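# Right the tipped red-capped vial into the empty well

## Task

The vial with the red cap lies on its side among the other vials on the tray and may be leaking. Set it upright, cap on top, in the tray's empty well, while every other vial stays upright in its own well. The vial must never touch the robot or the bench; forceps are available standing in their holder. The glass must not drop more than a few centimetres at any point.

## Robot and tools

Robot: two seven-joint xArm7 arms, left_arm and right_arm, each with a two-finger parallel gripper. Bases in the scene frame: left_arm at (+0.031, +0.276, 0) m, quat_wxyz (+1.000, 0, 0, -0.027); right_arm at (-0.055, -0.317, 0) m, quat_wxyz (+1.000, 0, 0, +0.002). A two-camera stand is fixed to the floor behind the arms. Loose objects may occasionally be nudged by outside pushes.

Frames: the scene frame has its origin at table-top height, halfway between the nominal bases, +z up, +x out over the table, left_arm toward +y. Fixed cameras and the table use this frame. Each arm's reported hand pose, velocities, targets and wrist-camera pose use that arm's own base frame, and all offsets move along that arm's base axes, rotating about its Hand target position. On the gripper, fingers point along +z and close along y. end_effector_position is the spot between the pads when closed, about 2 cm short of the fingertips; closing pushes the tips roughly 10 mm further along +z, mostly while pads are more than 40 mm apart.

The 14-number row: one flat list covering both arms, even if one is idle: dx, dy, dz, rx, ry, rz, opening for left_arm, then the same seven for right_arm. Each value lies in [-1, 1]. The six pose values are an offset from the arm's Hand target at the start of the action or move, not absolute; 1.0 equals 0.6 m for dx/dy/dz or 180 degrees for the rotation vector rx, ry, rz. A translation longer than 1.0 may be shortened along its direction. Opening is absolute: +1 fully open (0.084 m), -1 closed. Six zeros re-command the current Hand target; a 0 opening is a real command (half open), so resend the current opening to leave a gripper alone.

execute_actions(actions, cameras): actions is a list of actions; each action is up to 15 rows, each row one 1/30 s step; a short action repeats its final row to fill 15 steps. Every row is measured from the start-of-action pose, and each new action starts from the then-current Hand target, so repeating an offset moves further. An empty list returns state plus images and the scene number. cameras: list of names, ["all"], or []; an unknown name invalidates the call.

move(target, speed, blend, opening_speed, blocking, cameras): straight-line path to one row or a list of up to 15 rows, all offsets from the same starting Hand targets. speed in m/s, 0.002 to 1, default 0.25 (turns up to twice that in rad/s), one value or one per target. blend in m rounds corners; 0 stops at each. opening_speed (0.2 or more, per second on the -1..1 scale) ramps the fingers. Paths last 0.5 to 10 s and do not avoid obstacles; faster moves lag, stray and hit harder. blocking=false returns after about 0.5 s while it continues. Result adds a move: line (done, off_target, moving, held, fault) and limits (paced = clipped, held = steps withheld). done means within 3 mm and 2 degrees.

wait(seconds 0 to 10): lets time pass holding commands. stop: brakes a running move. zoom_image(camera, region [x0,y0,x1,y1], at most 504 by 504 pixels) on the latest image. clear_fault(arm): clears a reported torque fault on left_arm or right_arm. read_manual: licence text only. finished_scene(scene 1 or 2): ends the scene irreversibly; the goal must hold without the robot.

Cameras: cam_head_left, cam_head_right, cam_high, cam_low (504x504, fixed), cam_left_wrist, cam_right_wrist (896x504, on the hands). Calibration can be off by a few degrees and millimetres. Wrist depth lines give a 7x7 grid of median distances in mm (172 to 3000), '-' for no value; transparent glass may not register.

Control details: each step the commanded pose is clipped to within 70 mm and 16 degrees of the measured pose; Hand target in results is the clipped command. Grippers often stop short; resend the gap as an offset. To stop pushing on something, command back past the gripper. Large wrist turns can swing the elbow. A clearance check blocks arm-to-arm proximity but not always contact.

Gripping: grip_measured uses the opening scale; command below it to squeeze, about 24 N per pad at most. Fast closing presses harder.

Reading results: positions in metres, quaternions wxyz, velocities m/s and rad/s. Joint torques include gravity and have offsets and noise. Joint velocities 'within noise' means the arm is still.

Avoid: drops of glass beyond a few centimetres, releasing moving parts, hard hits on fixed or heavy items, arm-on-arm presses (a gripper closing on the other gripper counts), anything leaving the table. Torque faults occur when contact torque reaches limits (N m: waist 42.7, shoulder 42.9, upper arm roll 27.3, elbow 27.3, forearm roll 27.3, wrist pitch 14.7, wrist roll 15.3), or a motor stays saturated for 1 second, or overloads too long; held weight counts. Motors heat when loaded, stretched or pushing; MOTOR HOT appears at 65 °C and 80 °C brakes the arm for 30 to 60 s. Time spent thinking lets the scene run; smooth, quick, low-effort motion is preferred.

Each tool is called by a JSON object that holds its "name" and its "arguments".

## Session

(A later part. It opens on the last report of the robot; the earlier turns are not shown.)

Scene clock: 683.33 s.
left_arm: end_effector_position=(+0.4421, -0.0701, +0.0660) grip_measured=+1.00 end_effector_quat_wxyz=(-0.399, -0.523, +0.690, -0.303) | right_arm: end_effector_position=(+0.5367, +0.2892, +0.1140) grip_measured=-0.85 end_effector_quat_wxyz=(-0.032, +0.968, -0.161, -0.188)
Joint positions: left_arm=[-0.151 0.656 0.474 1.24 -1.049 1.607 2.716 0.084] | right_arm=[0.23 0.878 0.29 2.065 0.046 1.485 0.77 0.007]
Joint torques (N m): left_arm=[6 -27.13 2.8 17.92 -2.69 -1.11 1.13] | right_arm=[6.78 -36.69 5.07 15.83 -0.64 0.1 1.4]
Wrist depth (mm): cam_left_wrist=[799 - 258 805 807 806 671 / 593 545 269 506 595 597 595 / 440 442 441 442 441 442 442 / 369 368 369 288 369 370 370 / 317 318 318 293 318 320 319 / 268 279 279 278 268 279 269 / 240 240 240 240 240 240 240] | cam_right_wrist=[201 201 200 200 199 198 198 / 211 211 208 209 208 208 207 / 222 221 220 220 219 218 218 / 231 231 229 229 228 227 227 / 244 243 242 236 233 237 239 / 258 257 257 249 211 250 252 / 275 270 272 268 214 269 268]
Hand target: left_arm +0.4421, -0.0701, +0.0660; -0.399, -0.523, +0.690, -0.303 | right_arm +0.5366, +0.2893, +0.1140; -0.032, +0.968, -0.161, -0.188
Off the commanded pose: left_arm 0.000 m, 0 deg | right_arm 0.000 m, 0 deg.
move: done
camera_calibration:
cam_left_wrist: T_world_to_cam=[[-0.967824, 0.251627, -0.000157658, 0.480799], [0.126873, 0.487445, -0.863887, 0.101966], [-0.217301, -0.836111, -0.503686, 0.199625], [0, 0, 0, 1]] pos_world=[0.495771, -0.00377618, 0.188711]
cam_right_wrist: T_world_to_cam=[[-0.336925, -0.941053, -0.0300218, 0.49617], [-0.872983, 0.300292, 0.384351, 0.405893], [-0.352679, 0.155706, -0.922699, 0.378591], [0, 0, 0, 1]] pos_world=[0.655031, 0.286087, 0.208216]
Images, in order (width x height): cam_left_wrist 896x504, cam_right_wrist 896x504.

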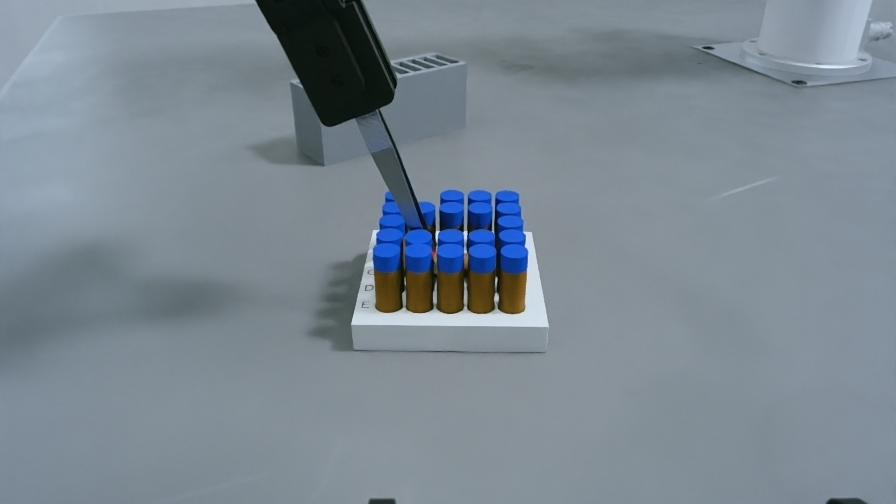

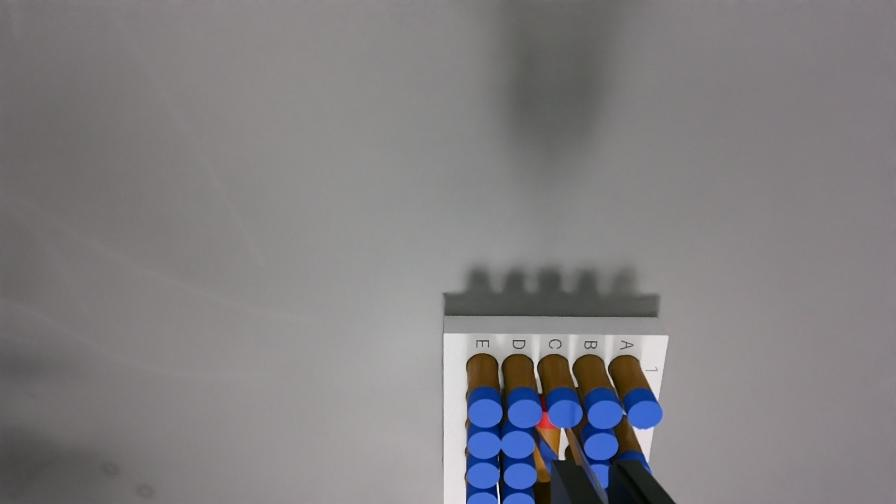

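{"name": "move", "arguments": {"target": [0,0,0,0,0,0,1.0, 0,0,0.02,0,0,0,-0.88], "speed": 0.03, "cameras": ["cam_left_wrist","cam_right_wrist"]}}

{"name": "zoom_image", "arguments": {"camera": "cam_right_wrist", "region": [480, 344, 640, 484]}}

Scene clock: 691.37 s.
left_arm: end_effector_position=(+0.4421, -0.0701, +0.0660) grip_measured=+1.00 end_effector_quat_wxyz=(-0.399, -0.523, +0.690, -0.303) | right_arm: end_effector_position=(+0.5366, +0.2892, +0.1260) grip_measured=-0.85 end_effector_quat_wxyz=(-0.032, +0.968, -0.161, -0.188)
Joint positions: left_arm=[-0.151 0.656 0.474 1.24 -1.049 1.607 2.716 0.084] | right_arm=[0.231 0.869 0.292 2.084 0.047 1.513 0.774 0.007]
Joint torques (N m): left_arm=[6.15 -27.1 2.77 17.81 -2.66 -1.15 1.17] | right_arm=[6.79 -47.86 6.96 16.03 2.01 0.24 1.31]
Wrist depth (mm): cam_left_wrist=[805 805 260 804 808 805 669 / 593 547 454 506 595 597 594 / 440 440 440 442 441 443 442 / 369 368 369 288 371 371 369 / 318 318 318 294 319 318 319 / 268 279 279 279 269 279 268 / 239 240 240 240 240 240 240] | cam_right_wrist=[213 213 209 211 210 209 209 / 223 222 222 221 221 220 219 / 234 234 233 232 232 231 230 / 244 243 242 241 241 240 239 / 258 256 256 248 243 250 252 / 273 272 271 266 222 268 267 / 290 289 288 279 228 284 283]
Hand target: left_arm +0.4421, -0.0701, +0.0660; -0.399, -0.523, +0.690, -0.303 | right_arm +0.5366, +0.2893, +0.1260; -0.032, +0.968, -0.161, -0.188
Off the commanded pose: left_arm 0.000 m, 0 deg | right_arm 0.000 m, 0 deg.
move: done
camera_calibration:
cam_left_wrist: T_world_to_cam=[[-0.967824, 0.251627, -0.000157658, 0.480799], [0.126873, 0.487445, -0.863887, 0.101966], [-0.217301, -0.836111, -0.503686, 0.199625], [0, 0, 0, 1]] pos_world=[0.495771, -0.00377618, 0.188711]
cam_right_wrist: T_world_to_cam=[[-0.336874, -0.941076, -0.0298726, 0.496528], [-0.872916, 0.300269, 0.38452, 0.401127], [-0.352892, 0.155611, -0.922633, 0.389672], [0, 0, 0, 1]] pos_world=[0.65493, 0.286187, 0.220115]
Images, in order (width x height): cam_left_wrist 896x504, cam_right_wrist 896x504.

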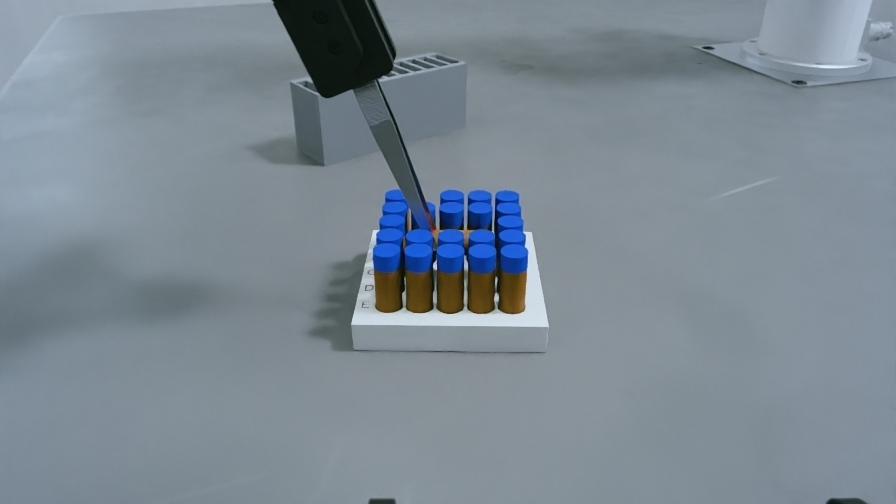

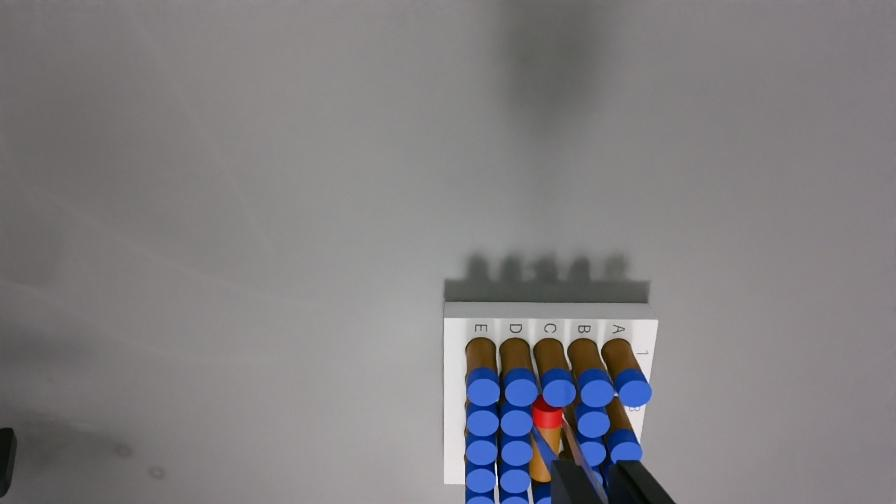

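Scaled by 3.150 from the camera's 896x504 image, which has a finer 1280x720 frame.

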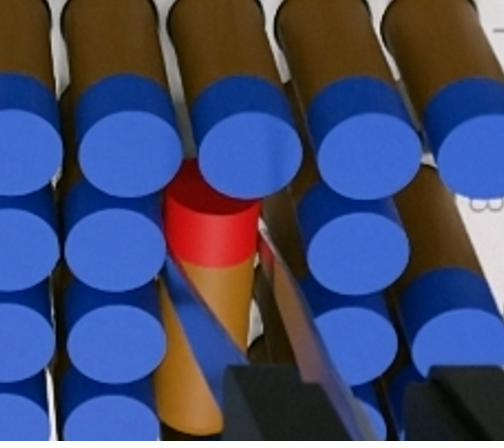

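{"name": "move", "arguments": {"target": [0,0,0,0,0,0,1.0, 0,0,0.1,0,0,0,-0.88], "speed": 0.05, "cameras": ["cam_left_wrist","cam_right_wrist"]}}

{"name": "zoom_image", "arguments": {"camera": "cam_left_wrist", "region": [340, 20, 560, 240]}}

{"name": "zoom_image", "arguments": {"camera": "cam_right_wrist", "region": [440, 304, 680, 504]}}

Scene clock: 701.43 s.
left_arm: end_effector_position=(+0.4421, -0.0701, +0.0660) grip_measured=+1.00 end_effector_quat_wxyz=(-0.399, -0.523, +0.690, -0.303) | right_arm: end_effector_position=(+0.5366, +0.2893, +0.1860) grip_measured=-0.85 end_effector_quat_wxyz=(-0.032, +0.968, -0.161, -0.188)
Joint positions: left_arm=[-0.151 0.656 0.474 1.24 -1.049 1.607 2.716 0.084] | right_arm=[0.243 0.855 0.298 2.232 0.051 1.67 0.801 0.007]
Joint torques (N m): left_arm=[6.15 -27.25 2.8 17.78 -2.66 -1.08 1.14] | right_arm=[6.93 -36.28 5.15 15.53 -0.55 0.32 1.34]
Wrist depth (mm): cam_left_wrist=[800 802 806 806 806 804 669 / 594 595 477 506 594 596 597 / 439 441 442 442 441 442 442 / 369 369 370 288 370 370 370 / 318 317 318 294 319 318 318 / 268 279 279 279 269 279 269 / 240 240 240 240 240 240 240] | cam_right_wrist=[270 270 269 268 267 266 266 / 283 280 282 281 280 279 278 / 298 297 296 295 294 293 292 / 310 309 308 303 300 305 304 / 323 326 325 313 290 320 320 / 347 345 344 339 303 336 339 / 364 367 362 359 352 362 359]
Hand target: left_arm +0.4421, -0.0701, +0.0660; -0.399, -0.523, +0.690, -0.303 | right_arm +0.5366, +0.2893, +0.1860; -0.032, +0.968, -0.161, -0.188
Off the commanded pose: left_arm 0.000 m, 0 deg | right_arm 0.000 m, 0 deg.
move: done
camera_calibration:
cam_left_wrist: T_world_to_cam=[[-0.967824, 0.251627, -0.000157658, 0.480799], [0.126873, 0.487445, -0.863887, 0.101966], [-0.217301, -0.836111, -0.503686, 0.199625], [0, 0, 0, 1]] pos_world=[0.495771, -0.00377618, 0.188711]
cam_right_wrist: T_world_to_cam=[[-0.336825, -0.941089, -0.0299954, 0.49833], [-0.872937, 0.300176, 0.384546, 0.37805], [-0.352888, 0.155709, -0.922618, 0.445087], [0, 0, 0, 1]] pos_world=[0.65493, 0.286188, 0.280216]
Images, in order (width x height): cam_left_wrist 896x504, cam_right_wrist 896x504.

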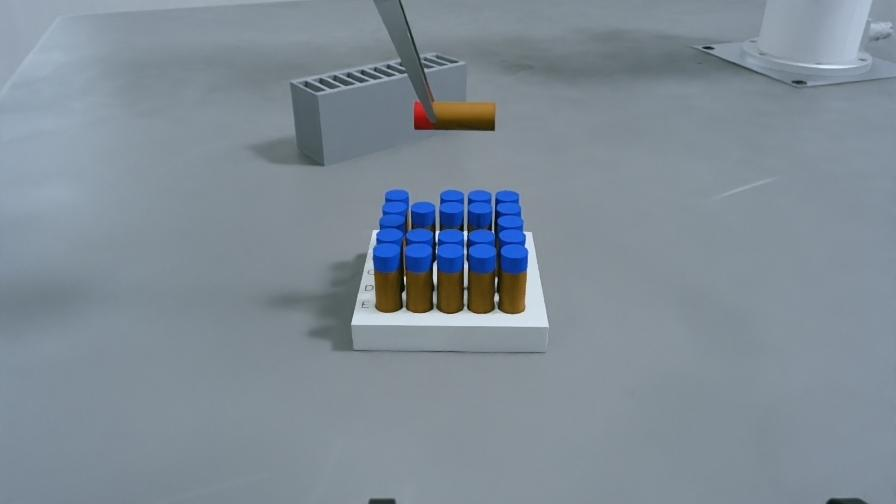

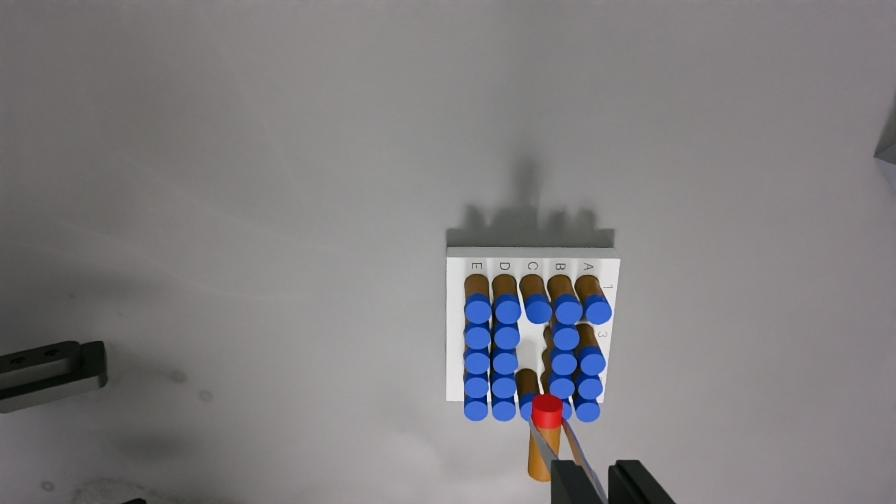

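Scaled by 2.291 from the camera's 896x504 image, which has a finer 1280x720 frame.

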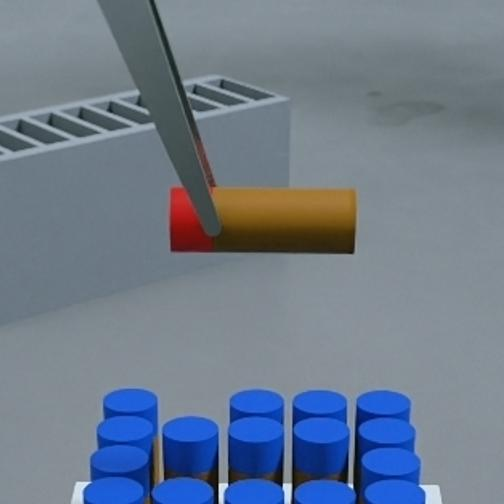

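Scaled by 2.100 from the camera's 896x504 image, which has a finer 1280x720 frame.

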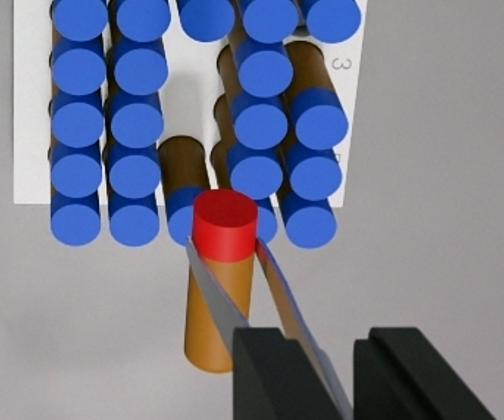

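{"name": "move", "arguments": {"target": [[0,0,0,0,0,0,1.0, -0.0867,0.0018,0.018,0.0030,-0.1692,0.0579,-0.89],[0,0,0,0,0,0,1.0, -0.1653,-0.0118,-0.0093,0.0059,-0.3390,0.1160,-0.89],[0,0,0,0,0,0,1.0, -0.2115,-0.0365,-0.0707,0.0089,-0.5082,0.1739,-0.89]], "speed": 0.13, "blend": [0.01,0.01,0], "cameras": ["all"]}}

{"name": "zoom_image", "arguments": {"camera": "cam_left_wrist", "region": [340, 0, 580, 240]}}

{"name": "zoom_image", "arguments": {"camera": "cam_right_wrist", "region": [440, 304, 680, 504]}}

Scene clock: 777.57 s.
left_arm: end_effector_position=(+0.4421, -0.0701, +0.0660) grip_measured=+1.00 end_effector_quat_wxyz=(-0.399, -0.523, +0.690, -0.303) | right_arm: end_effector_position=(+0.4097, +0.2674, +0.1436) grip_measured=-0.85 end_effector_quat_wxyz=(-0.102, +0.815, +0.152, +0.550)
Joint positions: left_arm=[-0.151 0.656 0.474 1.24 -1.049 1.607 2.716 0.084] | right_arm=[0.251 -0.031 0.417 0.509 -2.698 0.679 2.913 0.007]
Joint torques (N m): left_arm=[5.98 -27.14 2.8 17.77 -2.56 -1.15 1.11] | right_arm=[6.37 -10.9 2.17 7.42 -1.46 2.15 1.42]
Wrist depth (mm): cam_left_wrist=[800 805 798 289 806 806 669 / 594 594 474 506 595 596 595 / 441 441 441 442 441 441 442 / 369 369 370 288 370 370 370 / 318 318 318 294 318 318 318 / 268 279 278 279 268 279 269 / 240 240 240 240 240 240 240] | cam_right_wrist=[385 2397 - 2999 2771 2556 2422 / 411 2389 - - 2874 2654 2457 / 369 2465 - - 2624 2771 2604 / 339 372 - 2132 2002 2828 2696 / 325 392 523 553 1979 2302 2158 / 308 445 423 442 439 438 436 / 370 369 369 - 366 365 363]
Hand target: left_arm +0.4421, -0.0701, +0.0660; -0.399, -0.523, +0.690, -0.303 | right_arm +0.4097, +0.2674, +0.1436; -0.102, +0.815, +0.152, +0.550
Off the commanded pose: left_arm 0.000 m, 0 deg | right_arm 0.000 m, 0 deg.
move: done
camera_calibration:
cam_left_wrist: T_world_to_cam=[[-0.967824, 0.251627, -0.000157658, 0.480799], [0.126873, 0.487445, -0.863887, 0.101966], [-0.217301, -0.836111, -0.503686, 0.199625], [0, 0, 0, 1]] pos_world=[0.495771, -0.00377618, 0.188711]
cam_right_wrist: T_world_to_cam=[[0.38606, -0.922392, -0.012239, 0.129997], [-0.359298, -0.138135, -0.922943, 0.38474], [0.849625, 0.360709, -0.384743, -0.260051], [0, 0, 0, 1]] pos_world=[0.308995, 0.266857, 0.256632]

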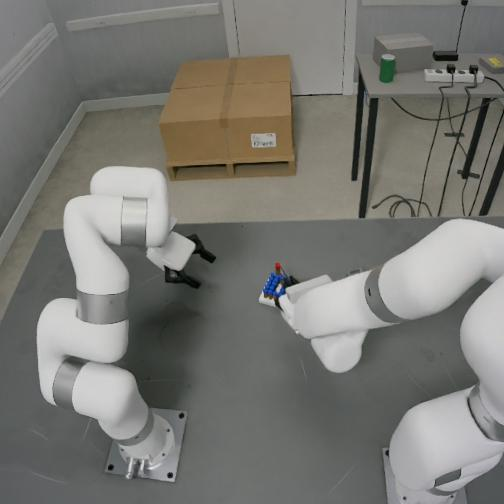

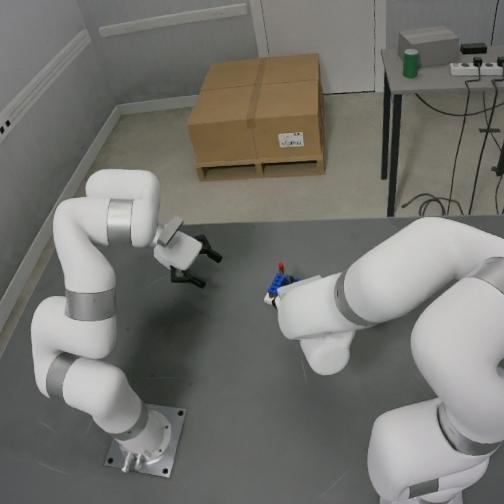

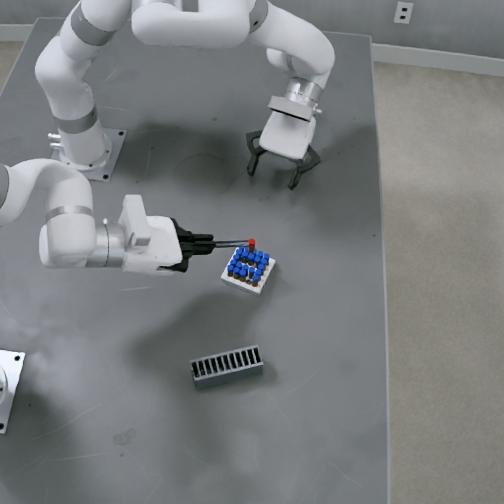

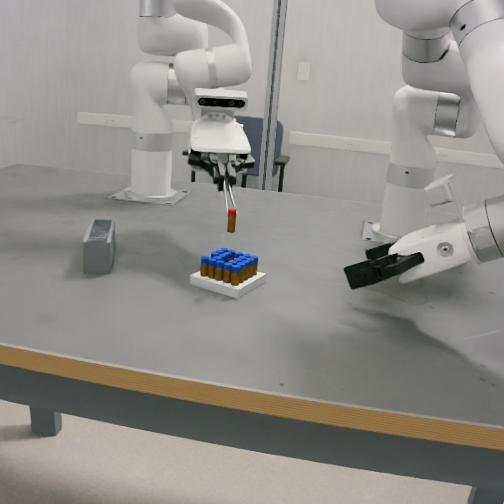

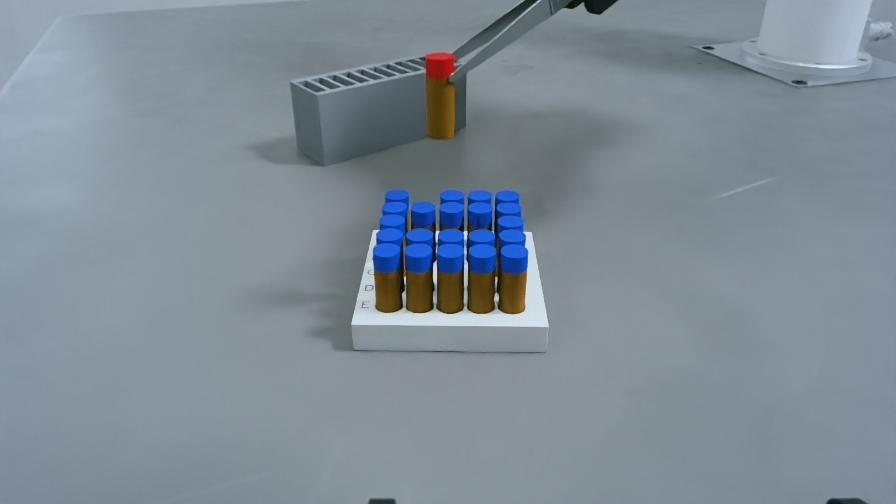

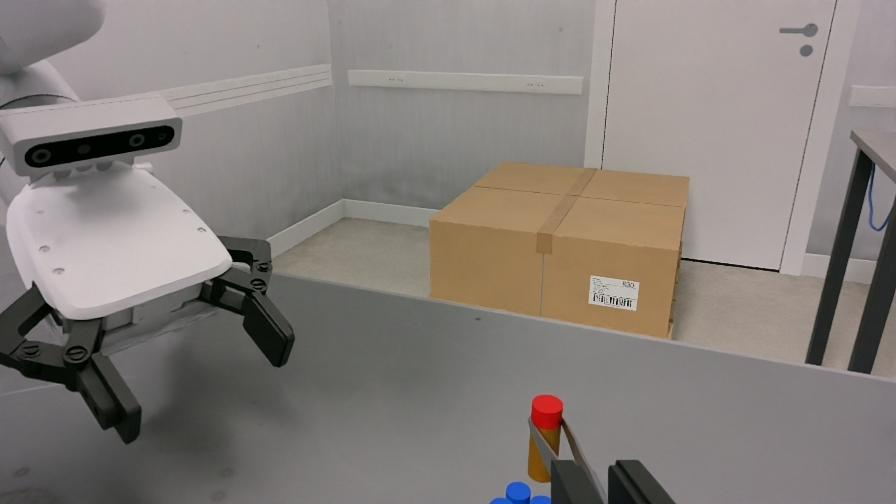

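Scaled by 2.100 from the camera's 896x504 image, which has a finer 1280x720 frame.

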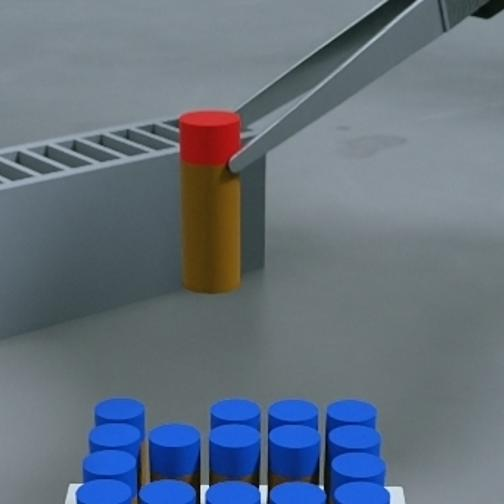

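Scaled by 2.100 from the camera's 896x504 image, which has a finer 1280x720 frame.

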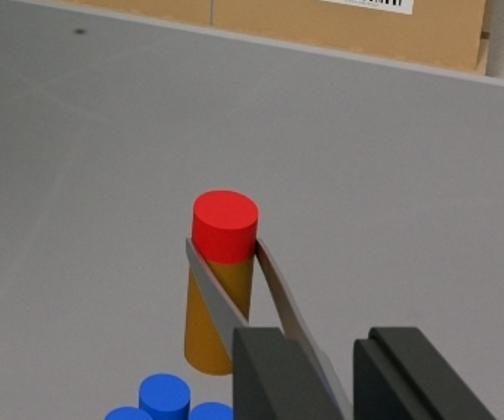

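{"name": "move", "arguments": {"target": [0,0,0,0,0,0,1.0, -0.0070,0.0048,-0.0567,0,0,0,-0.89], "speed": 0.05, "cameras": ["cam_left_wrist","cam_right_wrist","cam_high","cam_head_left","cam_low"]}}

{"name": "zoom_image", "arguments": {"camera": "cam_left_wrist", "region": [360, 100, 540, 280]}}

{"name": "zoom_image", "arguments": {"camera": "cam_right_wrist", "region": [440, 344, 640, 504]}}

{"name": "zoom_image", "arguments": {"camera": "cam_high", "region": [200, 220, 300, 310]}}

Scene clock: 831.37 s.
left_arm: end_effector_position=(+0.4421, -0.0701, +0.0660) grip_measured=+1.00 end_effector_quat_wxyz=(-0.399, -0.523, +0.690, -0.303) | right_arm: end_effector_position=(+0.4055, +0.2702, +0.1096) grip_measured=-0.85 end_effector_quat_wxyz=(-0.102, +0.815, +0.152, +0.550)
Joint positions: left_arm=[-0.151 0.656 0.474 1.24 -1.049 1.607 2.716 0.084] | right_arm=[0.263 0.088 0.427 0.495 -2.706 0.812 2.919 0.007]
Joint torques (N m): left_arm=[5.87 -26.91 2.81 17.89 -2.59 -1.08 1.04] | right_arm=[6.87 -12.69 3.56 8.58 -1.55 2.28 1.39]
Wrist depth (mm): cam_left_wrist=[801 809 805 806 315 342 669 / 593 594 476 482 546 594 594 / 442 444 440 323 441 442 442 / 369 369 369 288 370 370 370 / 318 317 318 294 318 318 319 / 268 279 279 279 268 279 268 / 240 239 240 240 240 240 240] | cam_right_wrist=[1842 2356 - 2960 2805 2556 2389 / 362 2317 - - 2828 2644 2510 / 336 372 - - 2547 2749 2614 / 317 370 598 2119 1991 2727 2664 / 299 456 453 479 477 475 1235 / 369 385 384 383 381 379 378 / 321 320 319 319 317 316 315]
Hand target: left_arm +0.4421, -0.0701, +0.0660; -0.399, -0.523, +0.690, -0.303 | right_arm +0.4055, +0.2702, +0.1096; -0.102, +0.815, +0.152, +0.550
Off the commanded pose: left_arm 0.000 m, 0 deg | right_arm 0.000 m, 0 deg.
move: done
camera_calibration:
cam_left_wrist: T_world_to_cam=[[-0.967824, 0.251627, -0.000157658, 0.480799], [0.126873, 0.487445, -0.863887, 0.101966], [-0.217301, -0.836111, -0.503686, 0.199625], [0, 0, 0, 1]] pos_world=[0.495771, -0.00377618, 0.188711]
cam_right_wrist: T_world_to_cam=[[0.38606, -0.922392, -0.012239, 0.133784], [-0.359298, -0.138135, -0.922943, 0.352146], [0.849625, 0.360709, -0.384743, -0.270612], [0, 0, 0, 1]] pos_world=[0.304795, 0.269657, 0.222532]
Images, in order (width x height): cam_head_left 504x504, cam_high 504x504, cam_low 504x504, cam_left_wrist 896x504, cam_right_wrist 896x504.

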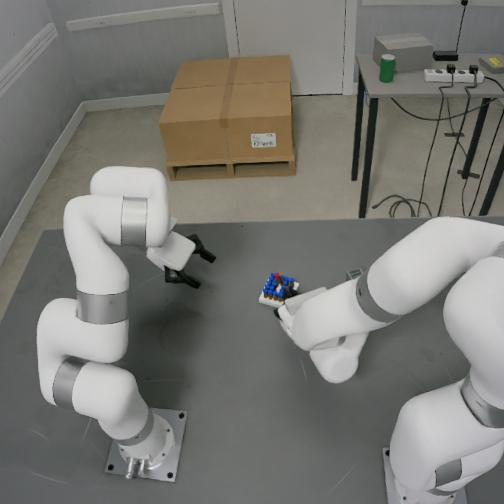

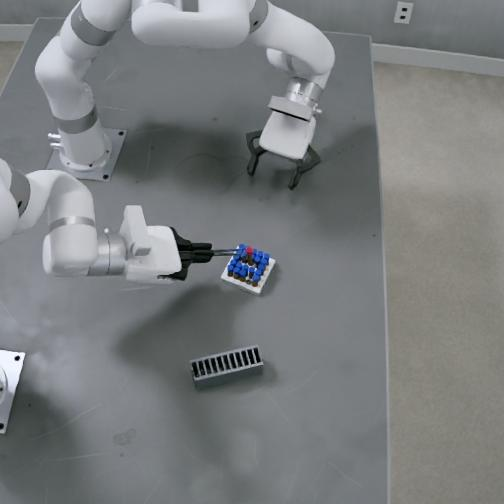

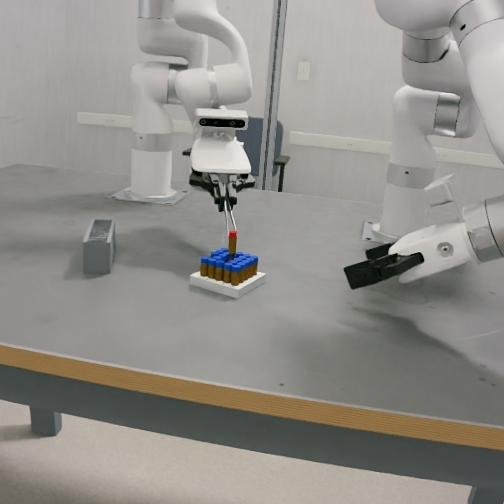

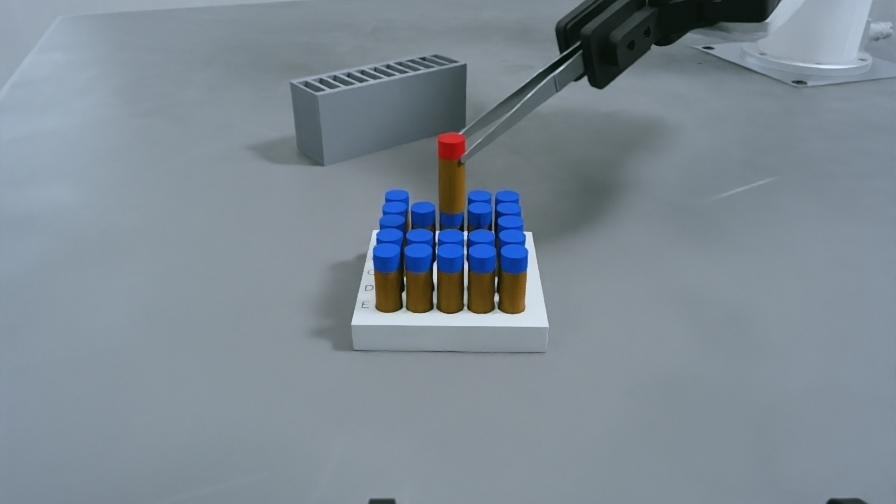

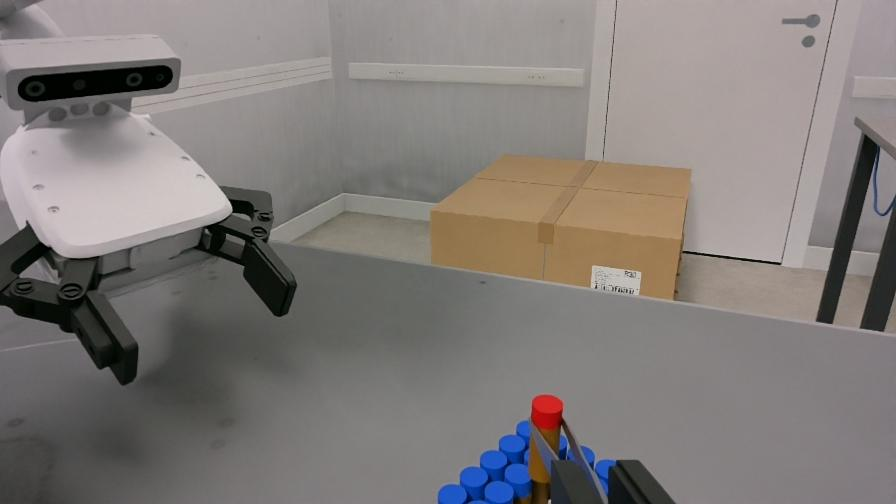

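Scaled by 2.800 from the camera's 896x504 image, which has a finer 1280x720 frame.

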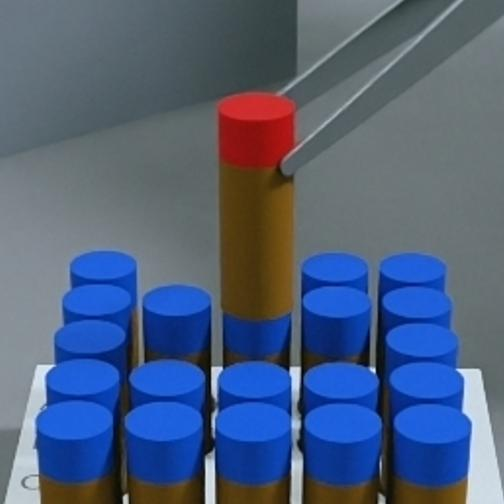

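Scaled by 2.520 from the camera's 896x504 image, which has a finer 1280x720 frame.

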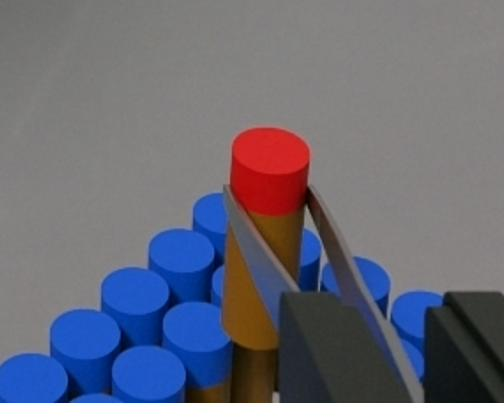

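Scaled by 5.040 from the camera's 504x504 image, which has a finer 720x720 frame.

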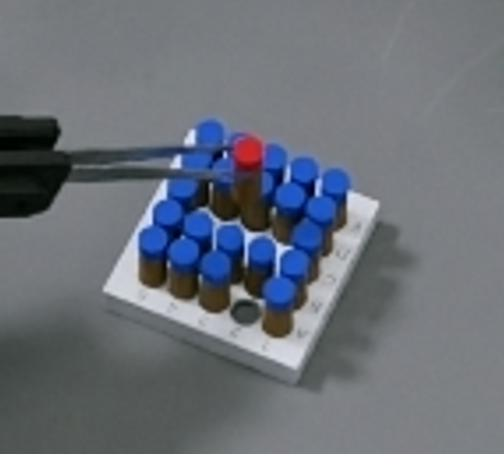

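{"name": "zoom_image", "arguments": {"camera": "cam_high", "region": [225, 235, 275, 285]}}

{"name": "zoom_image", "arguments": {"camera": "cam_head_left", "region": [255, 265, 305, 315]}}

{"name": "zoom_image", "arguments": {"camera": "cam_low", "region": [185, 220, 275, 300]}}

Scaled by 10.080 from the camera's 504x504 image, which has a finer 720x720 frame.

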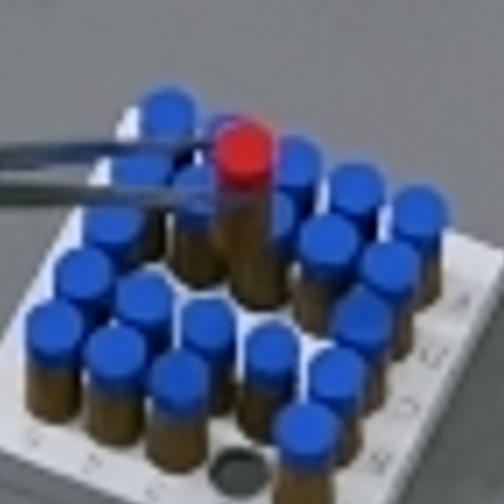

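Scaled by 10.080 from the camera's 504x504 image, which has a finer 720x720 frame.

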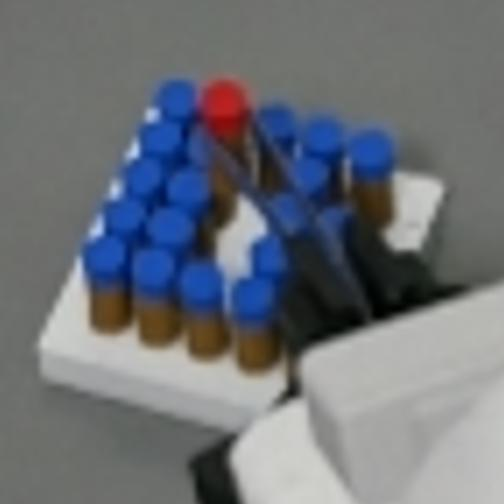

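Scaled by 5.600 from the camera's 504x504 image, which has a finer 720x720 frame.

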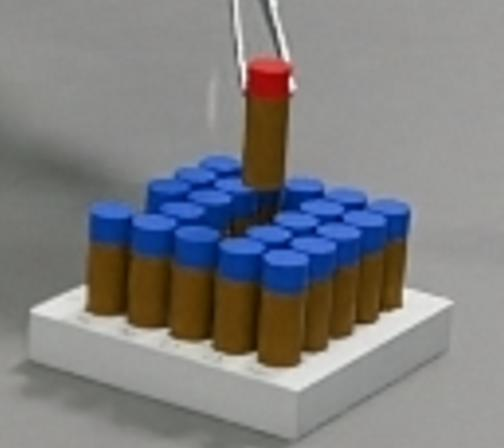

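{"name": "move", "arguments": {"target": [0,0,0,0,0,0,1.0, -0.0008,-0.0024,-0.0083,0,0,0,-0.89], "speed": 0.05, "cameras": ["cam_left_wrist","cam_right_wrist","cam_high","cam_low"]}}

{"name": "zoom_image", "arguments": {"camera": "cam_left_wrist", "region": [370, 130, 530, 290]}}

{"name": "zoom_image", "arguments": {"camera": "cam_right_wrist", "region": [440, 364, 640, 504]}}

{"name": "zoom_image", "arguments": {"camera": "cam_high", "region": [225, 235, 275, 285]}}

{"name": "zoom_image", "arguments": {"camera": "cam_low", "region": [190, 220, 270, 300]}}

Scene clock: 875.40 s.
left_arm: end_effector_position=(+0.4421, -0.0701, +0.0660) grip_measured=+1.00 end_effector_quat_wxyz=(-0.399, -0.523, +0.690, -0.303) | right_arm: end_effector_position=(+0.4050, +0.2688, +0.1047) grip_measured=-0.85 end_effector_quat_wxyz=(-0.102, +0.815, +0.152, +0.550)
Joint positions: left_arm=[-0.151 0.656 0.474 1.24 -1.049 1.607 2.716 0.084] | right_arm=[0.263 0.103 0.426 0.491 -2.713 0.83 2.924 0.007]
Joint torques (N m): left_arm=[6.19 -27 3 17.7 -2.4 -1.09 1.1] | right_arm=[-6.94 -12.11 -2.44 6.18 -1.55 2.19 1.44]
Wrist depth (mm): cam_left_wrist=[801 801 809 802 319 338 665 / 593 592 477 502 507 597 595 / 441 441 441 322 441 442 442 / 369 369 369 288 371 370 371 / 318 317 318 294 318 318 319 / 268 279 279 279 268 279 268 / 240 239 240 240 240 240 240] | cam_right_wrist=[1809 2356 - 2999 2738 2575 2414 / 359 2333 - - 2886 2696 2483 / 332 368 - - 2538 2738 2644 / 316 370 583 2099 1974 2696 2675 / 299 472 444 468 466 465 436 / 360 378 376 374 373 372 369 / 314 313 312 288 262 310 309]
Hand target: left_arm +0.4421, -0.0701, +0.0660; -0.399, -0.523, +0.690, -0.303 | right_arm +0.4050, +0.2688, +0.1046; -0.102, +0.815, +0.152, +0.550
Off the commanded pose: left_arm 0.000 m, 0 deg | right_arm 0.000 m, 0 deg.
move: done
camera_calibration:
cam_left_wrist: T_world_to_cam=[[-0.967824, 0.251627, -0.000157658, 0.480799], [0.126873, 0.487445, -0.863887, 0.101966], [-0.217301, -0.836111, -0.503686, 0.199625], [0, 0, 0, 1]] pos_world=[0.495771, -0.00377618, 0.188711]
cam_right_wrist: T_world_to_cam=[[0.386153, -0.922353, -0.0122386, 0.132587], [-0.359194, -0.138133, -0.922984, 0.347227], [0.849627, 0.360809, -0.384644, -0.271616], [0, 0, 0, 1]] pos_world=[0.304295, 0.268257, 0.217632]
Images, in order (width x height): cam_high 504x504, cam_low 504x504, cam_left_wrist 896x504, cam_right_wrist 896x504.

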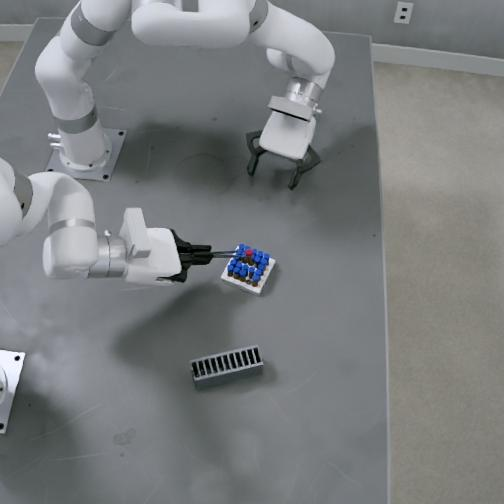

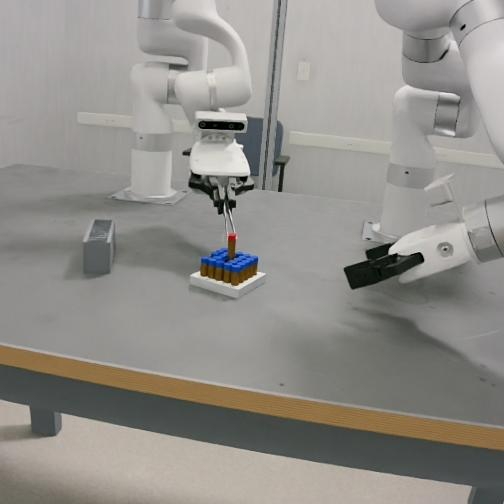

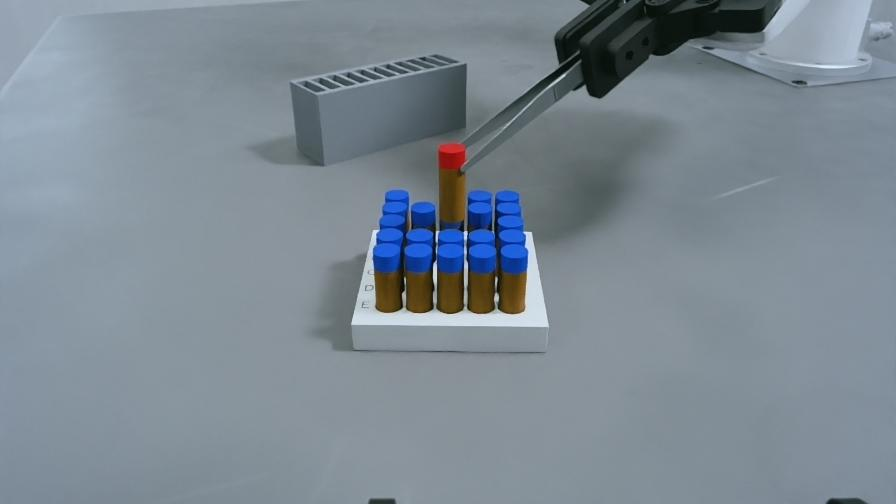

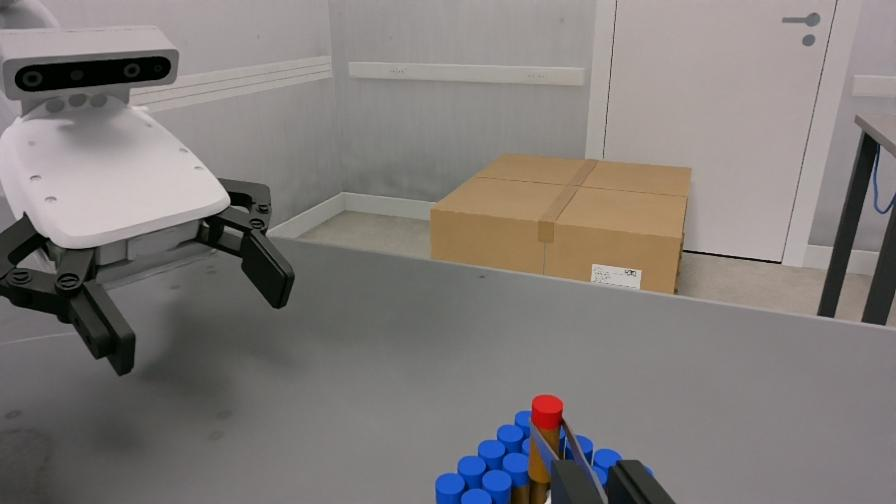

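Scaled by 3.150 from the camera's 896x504 image, which has a finer 1280x720 frame.

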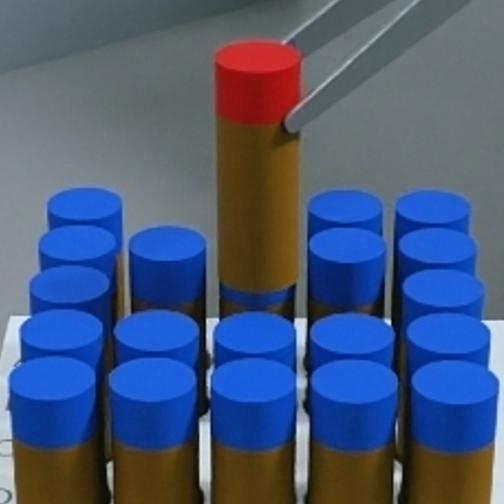

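Scaled by 2.520 from the camera's 896x504 image, which has a finer 1280x720 frame.

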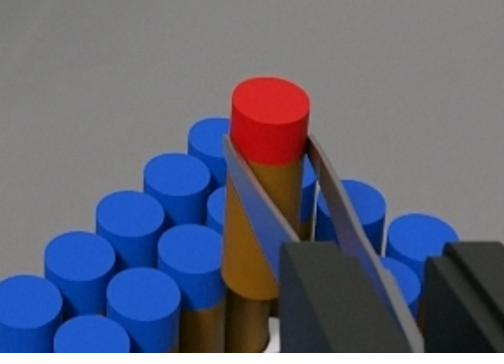

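Scaled by 10.080 from the camera's 504x504 image, which has a finer 720x720 frame.

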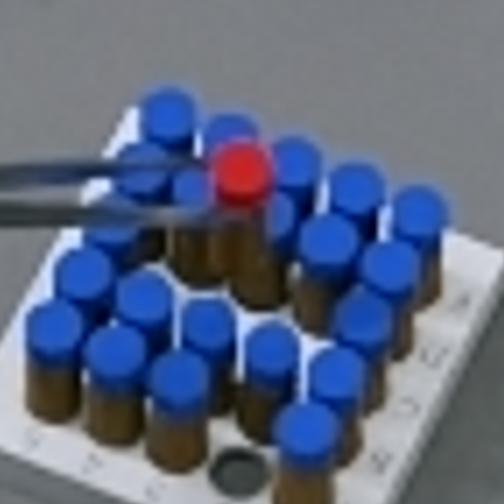

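Scaled by 6.300 from the camera's 504x504 image, which has a finer 720x720 frame.

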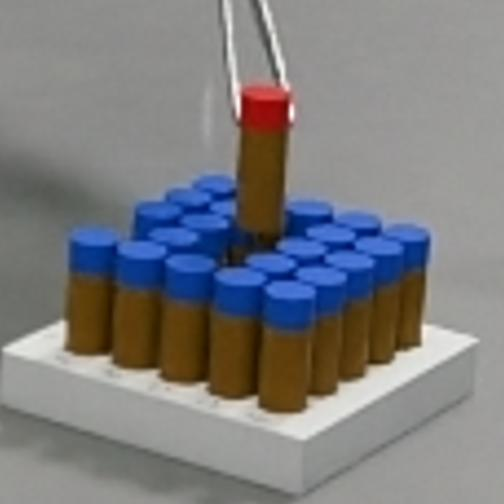

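{"name": "move", "arguments": {"target": [[0,0,0,0,0,0,1.0, 0.0104,-0.0036,0,0,0,0,-0.89],[0,0,0,0,0,0,1.0, 0.0104,-0.0036,-0.0117,0,0,0,-0.89]], "speed": 0.04, "cameras": ["cam_left_wrist","cam_right_wrist"]}}

{"name": "zoom_image", "arguments": {"camera": "cam_left_wrist", "region": [370, 130, 530, 290]}}

{"name": "zoom_image", "arguments": {"camera": "cam_right_wrist", "region": [440, 364, 640, 504]}}

Scene clock: 892.90 s.
left_arm: end_effector_position=(+0.4421, -0.0701, +0.0660) grip_measured=+1.00 end_effector_quat_wxyz=(-0.399, -0.523, +0.690, -0.303) | right_arm: end_effector_position=(+0.4113, +0.2666, +0.0976) grip_measured=-0.85 end_effector_quat_wxyz=(-0.102, +0.815, +0.152, +0.550)
Joint positions: left_arm=[-0.151 0.656 0.474 1.24 -1.049 1.607 2.716 0.084] | right_arm=[0.254 0.139 0.416 0.504 -2.74 0.85 2.928 0.007]
Joint torques (N m): left_arm=[5.91 -27.33 3.1 17.82 -2.52 -1.08 1] | right_arm=[6.71 -13.72 -1.67 11.54 -1.71 2.25 1.43]
Wrist depth (mm): cam_left_wrist=[800 803 802 800 324 324 672 / 595 595 477 496 507 596 594 / 441 440 441 322 441 442 441 / 369 370 369 288 369 370 370 / 318 318 318 293 318 318 318 / 268 279 279 279 268 280 268 / 240 240 240 240 240 240 240] | cam_right_wrist=[1833 2348 - - 2771 2547 2405 / 352 2333 - - 2874 2634 2510 / 320 363 - - 2483 2727 2614 / 320 373 565 2087 1962 2706 2685 / 292 432 429 452 451 449 422 / 349 364 363 362 360 343 358 / 304 303 302 302 240 299 298]
Hand target: left_arm +0.4421, -0.0701, +0.0660; -0.399, -0.523, +0.690, -0.303 | right_arm +0.4112, +0.2666, +0.0976; -0.102, +0.815, +0.152, +0.550
Off the commanded pose: left_arm 0.000 m, 0 deg | right_arm 0.000 m, 0 deg.
move: done
camera_calibration:
cam_left_wrist: T_world_to_cam=[[-0.967824, 0.251627, -0.000157658, 0.480799], [0.126873, 0.487445, -0.863887, 0.101966], [-0.217301, -0.836111, -0.503686, 0.199625], [0, 0, 0, 1]] pos_world=[0.495771, -0.00377618, 0.188711]
cam_right_wrist: T_world_to_cam=[[0.385981, -0.922426, -0.0122039, 0.128105], [-0.35931, -0.13814, -0.922937, 0.342753], [0.849656, 0.360621, -0.384756, -0.278803], [0, 0, 0, 1]] pos_world=[0.310596, 0.266057, 0.210631]
Images, in order (width x height): cam_left_wrist 896x504, cam_right_wrist 896x504.

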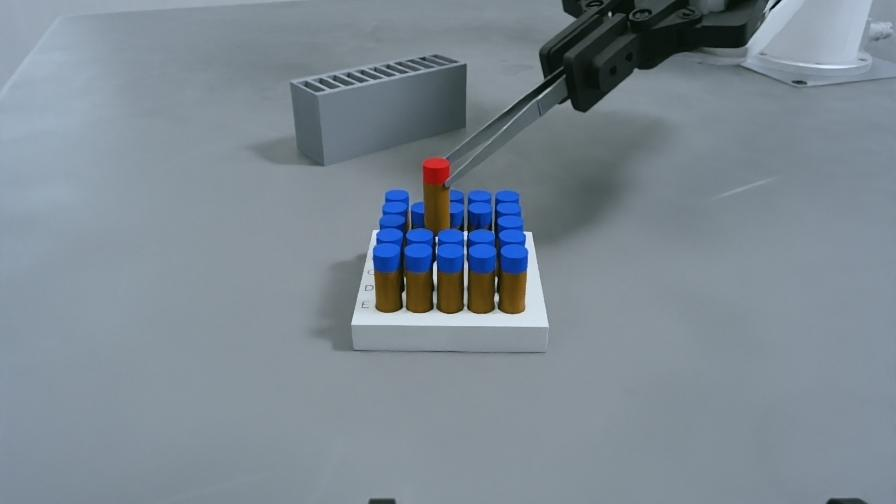

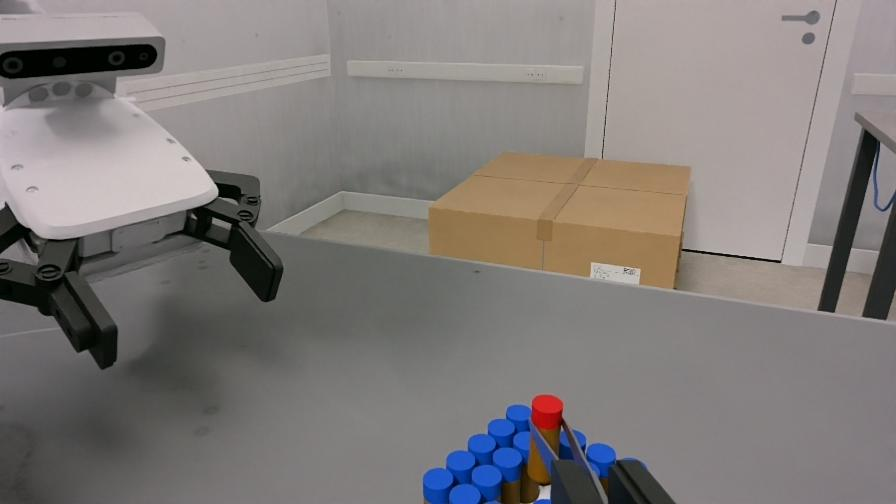

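Scaled by 3.150 from the camera's 896x504 image, which has a finer 1280x720 frame.

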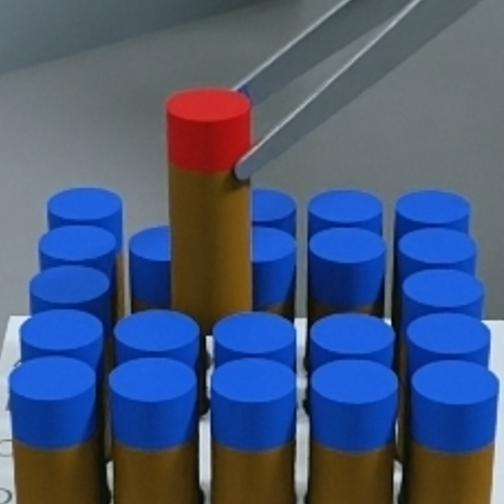

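Scaled by 2.520 from the camera's 896x504 image, which has a finer 1280x720 frame.

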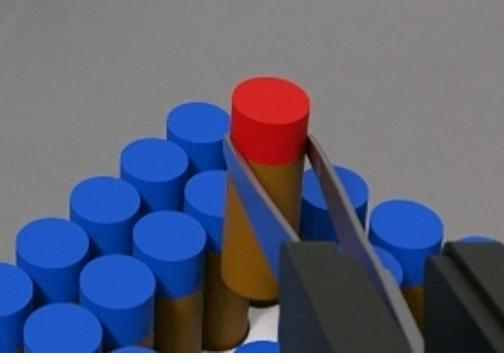

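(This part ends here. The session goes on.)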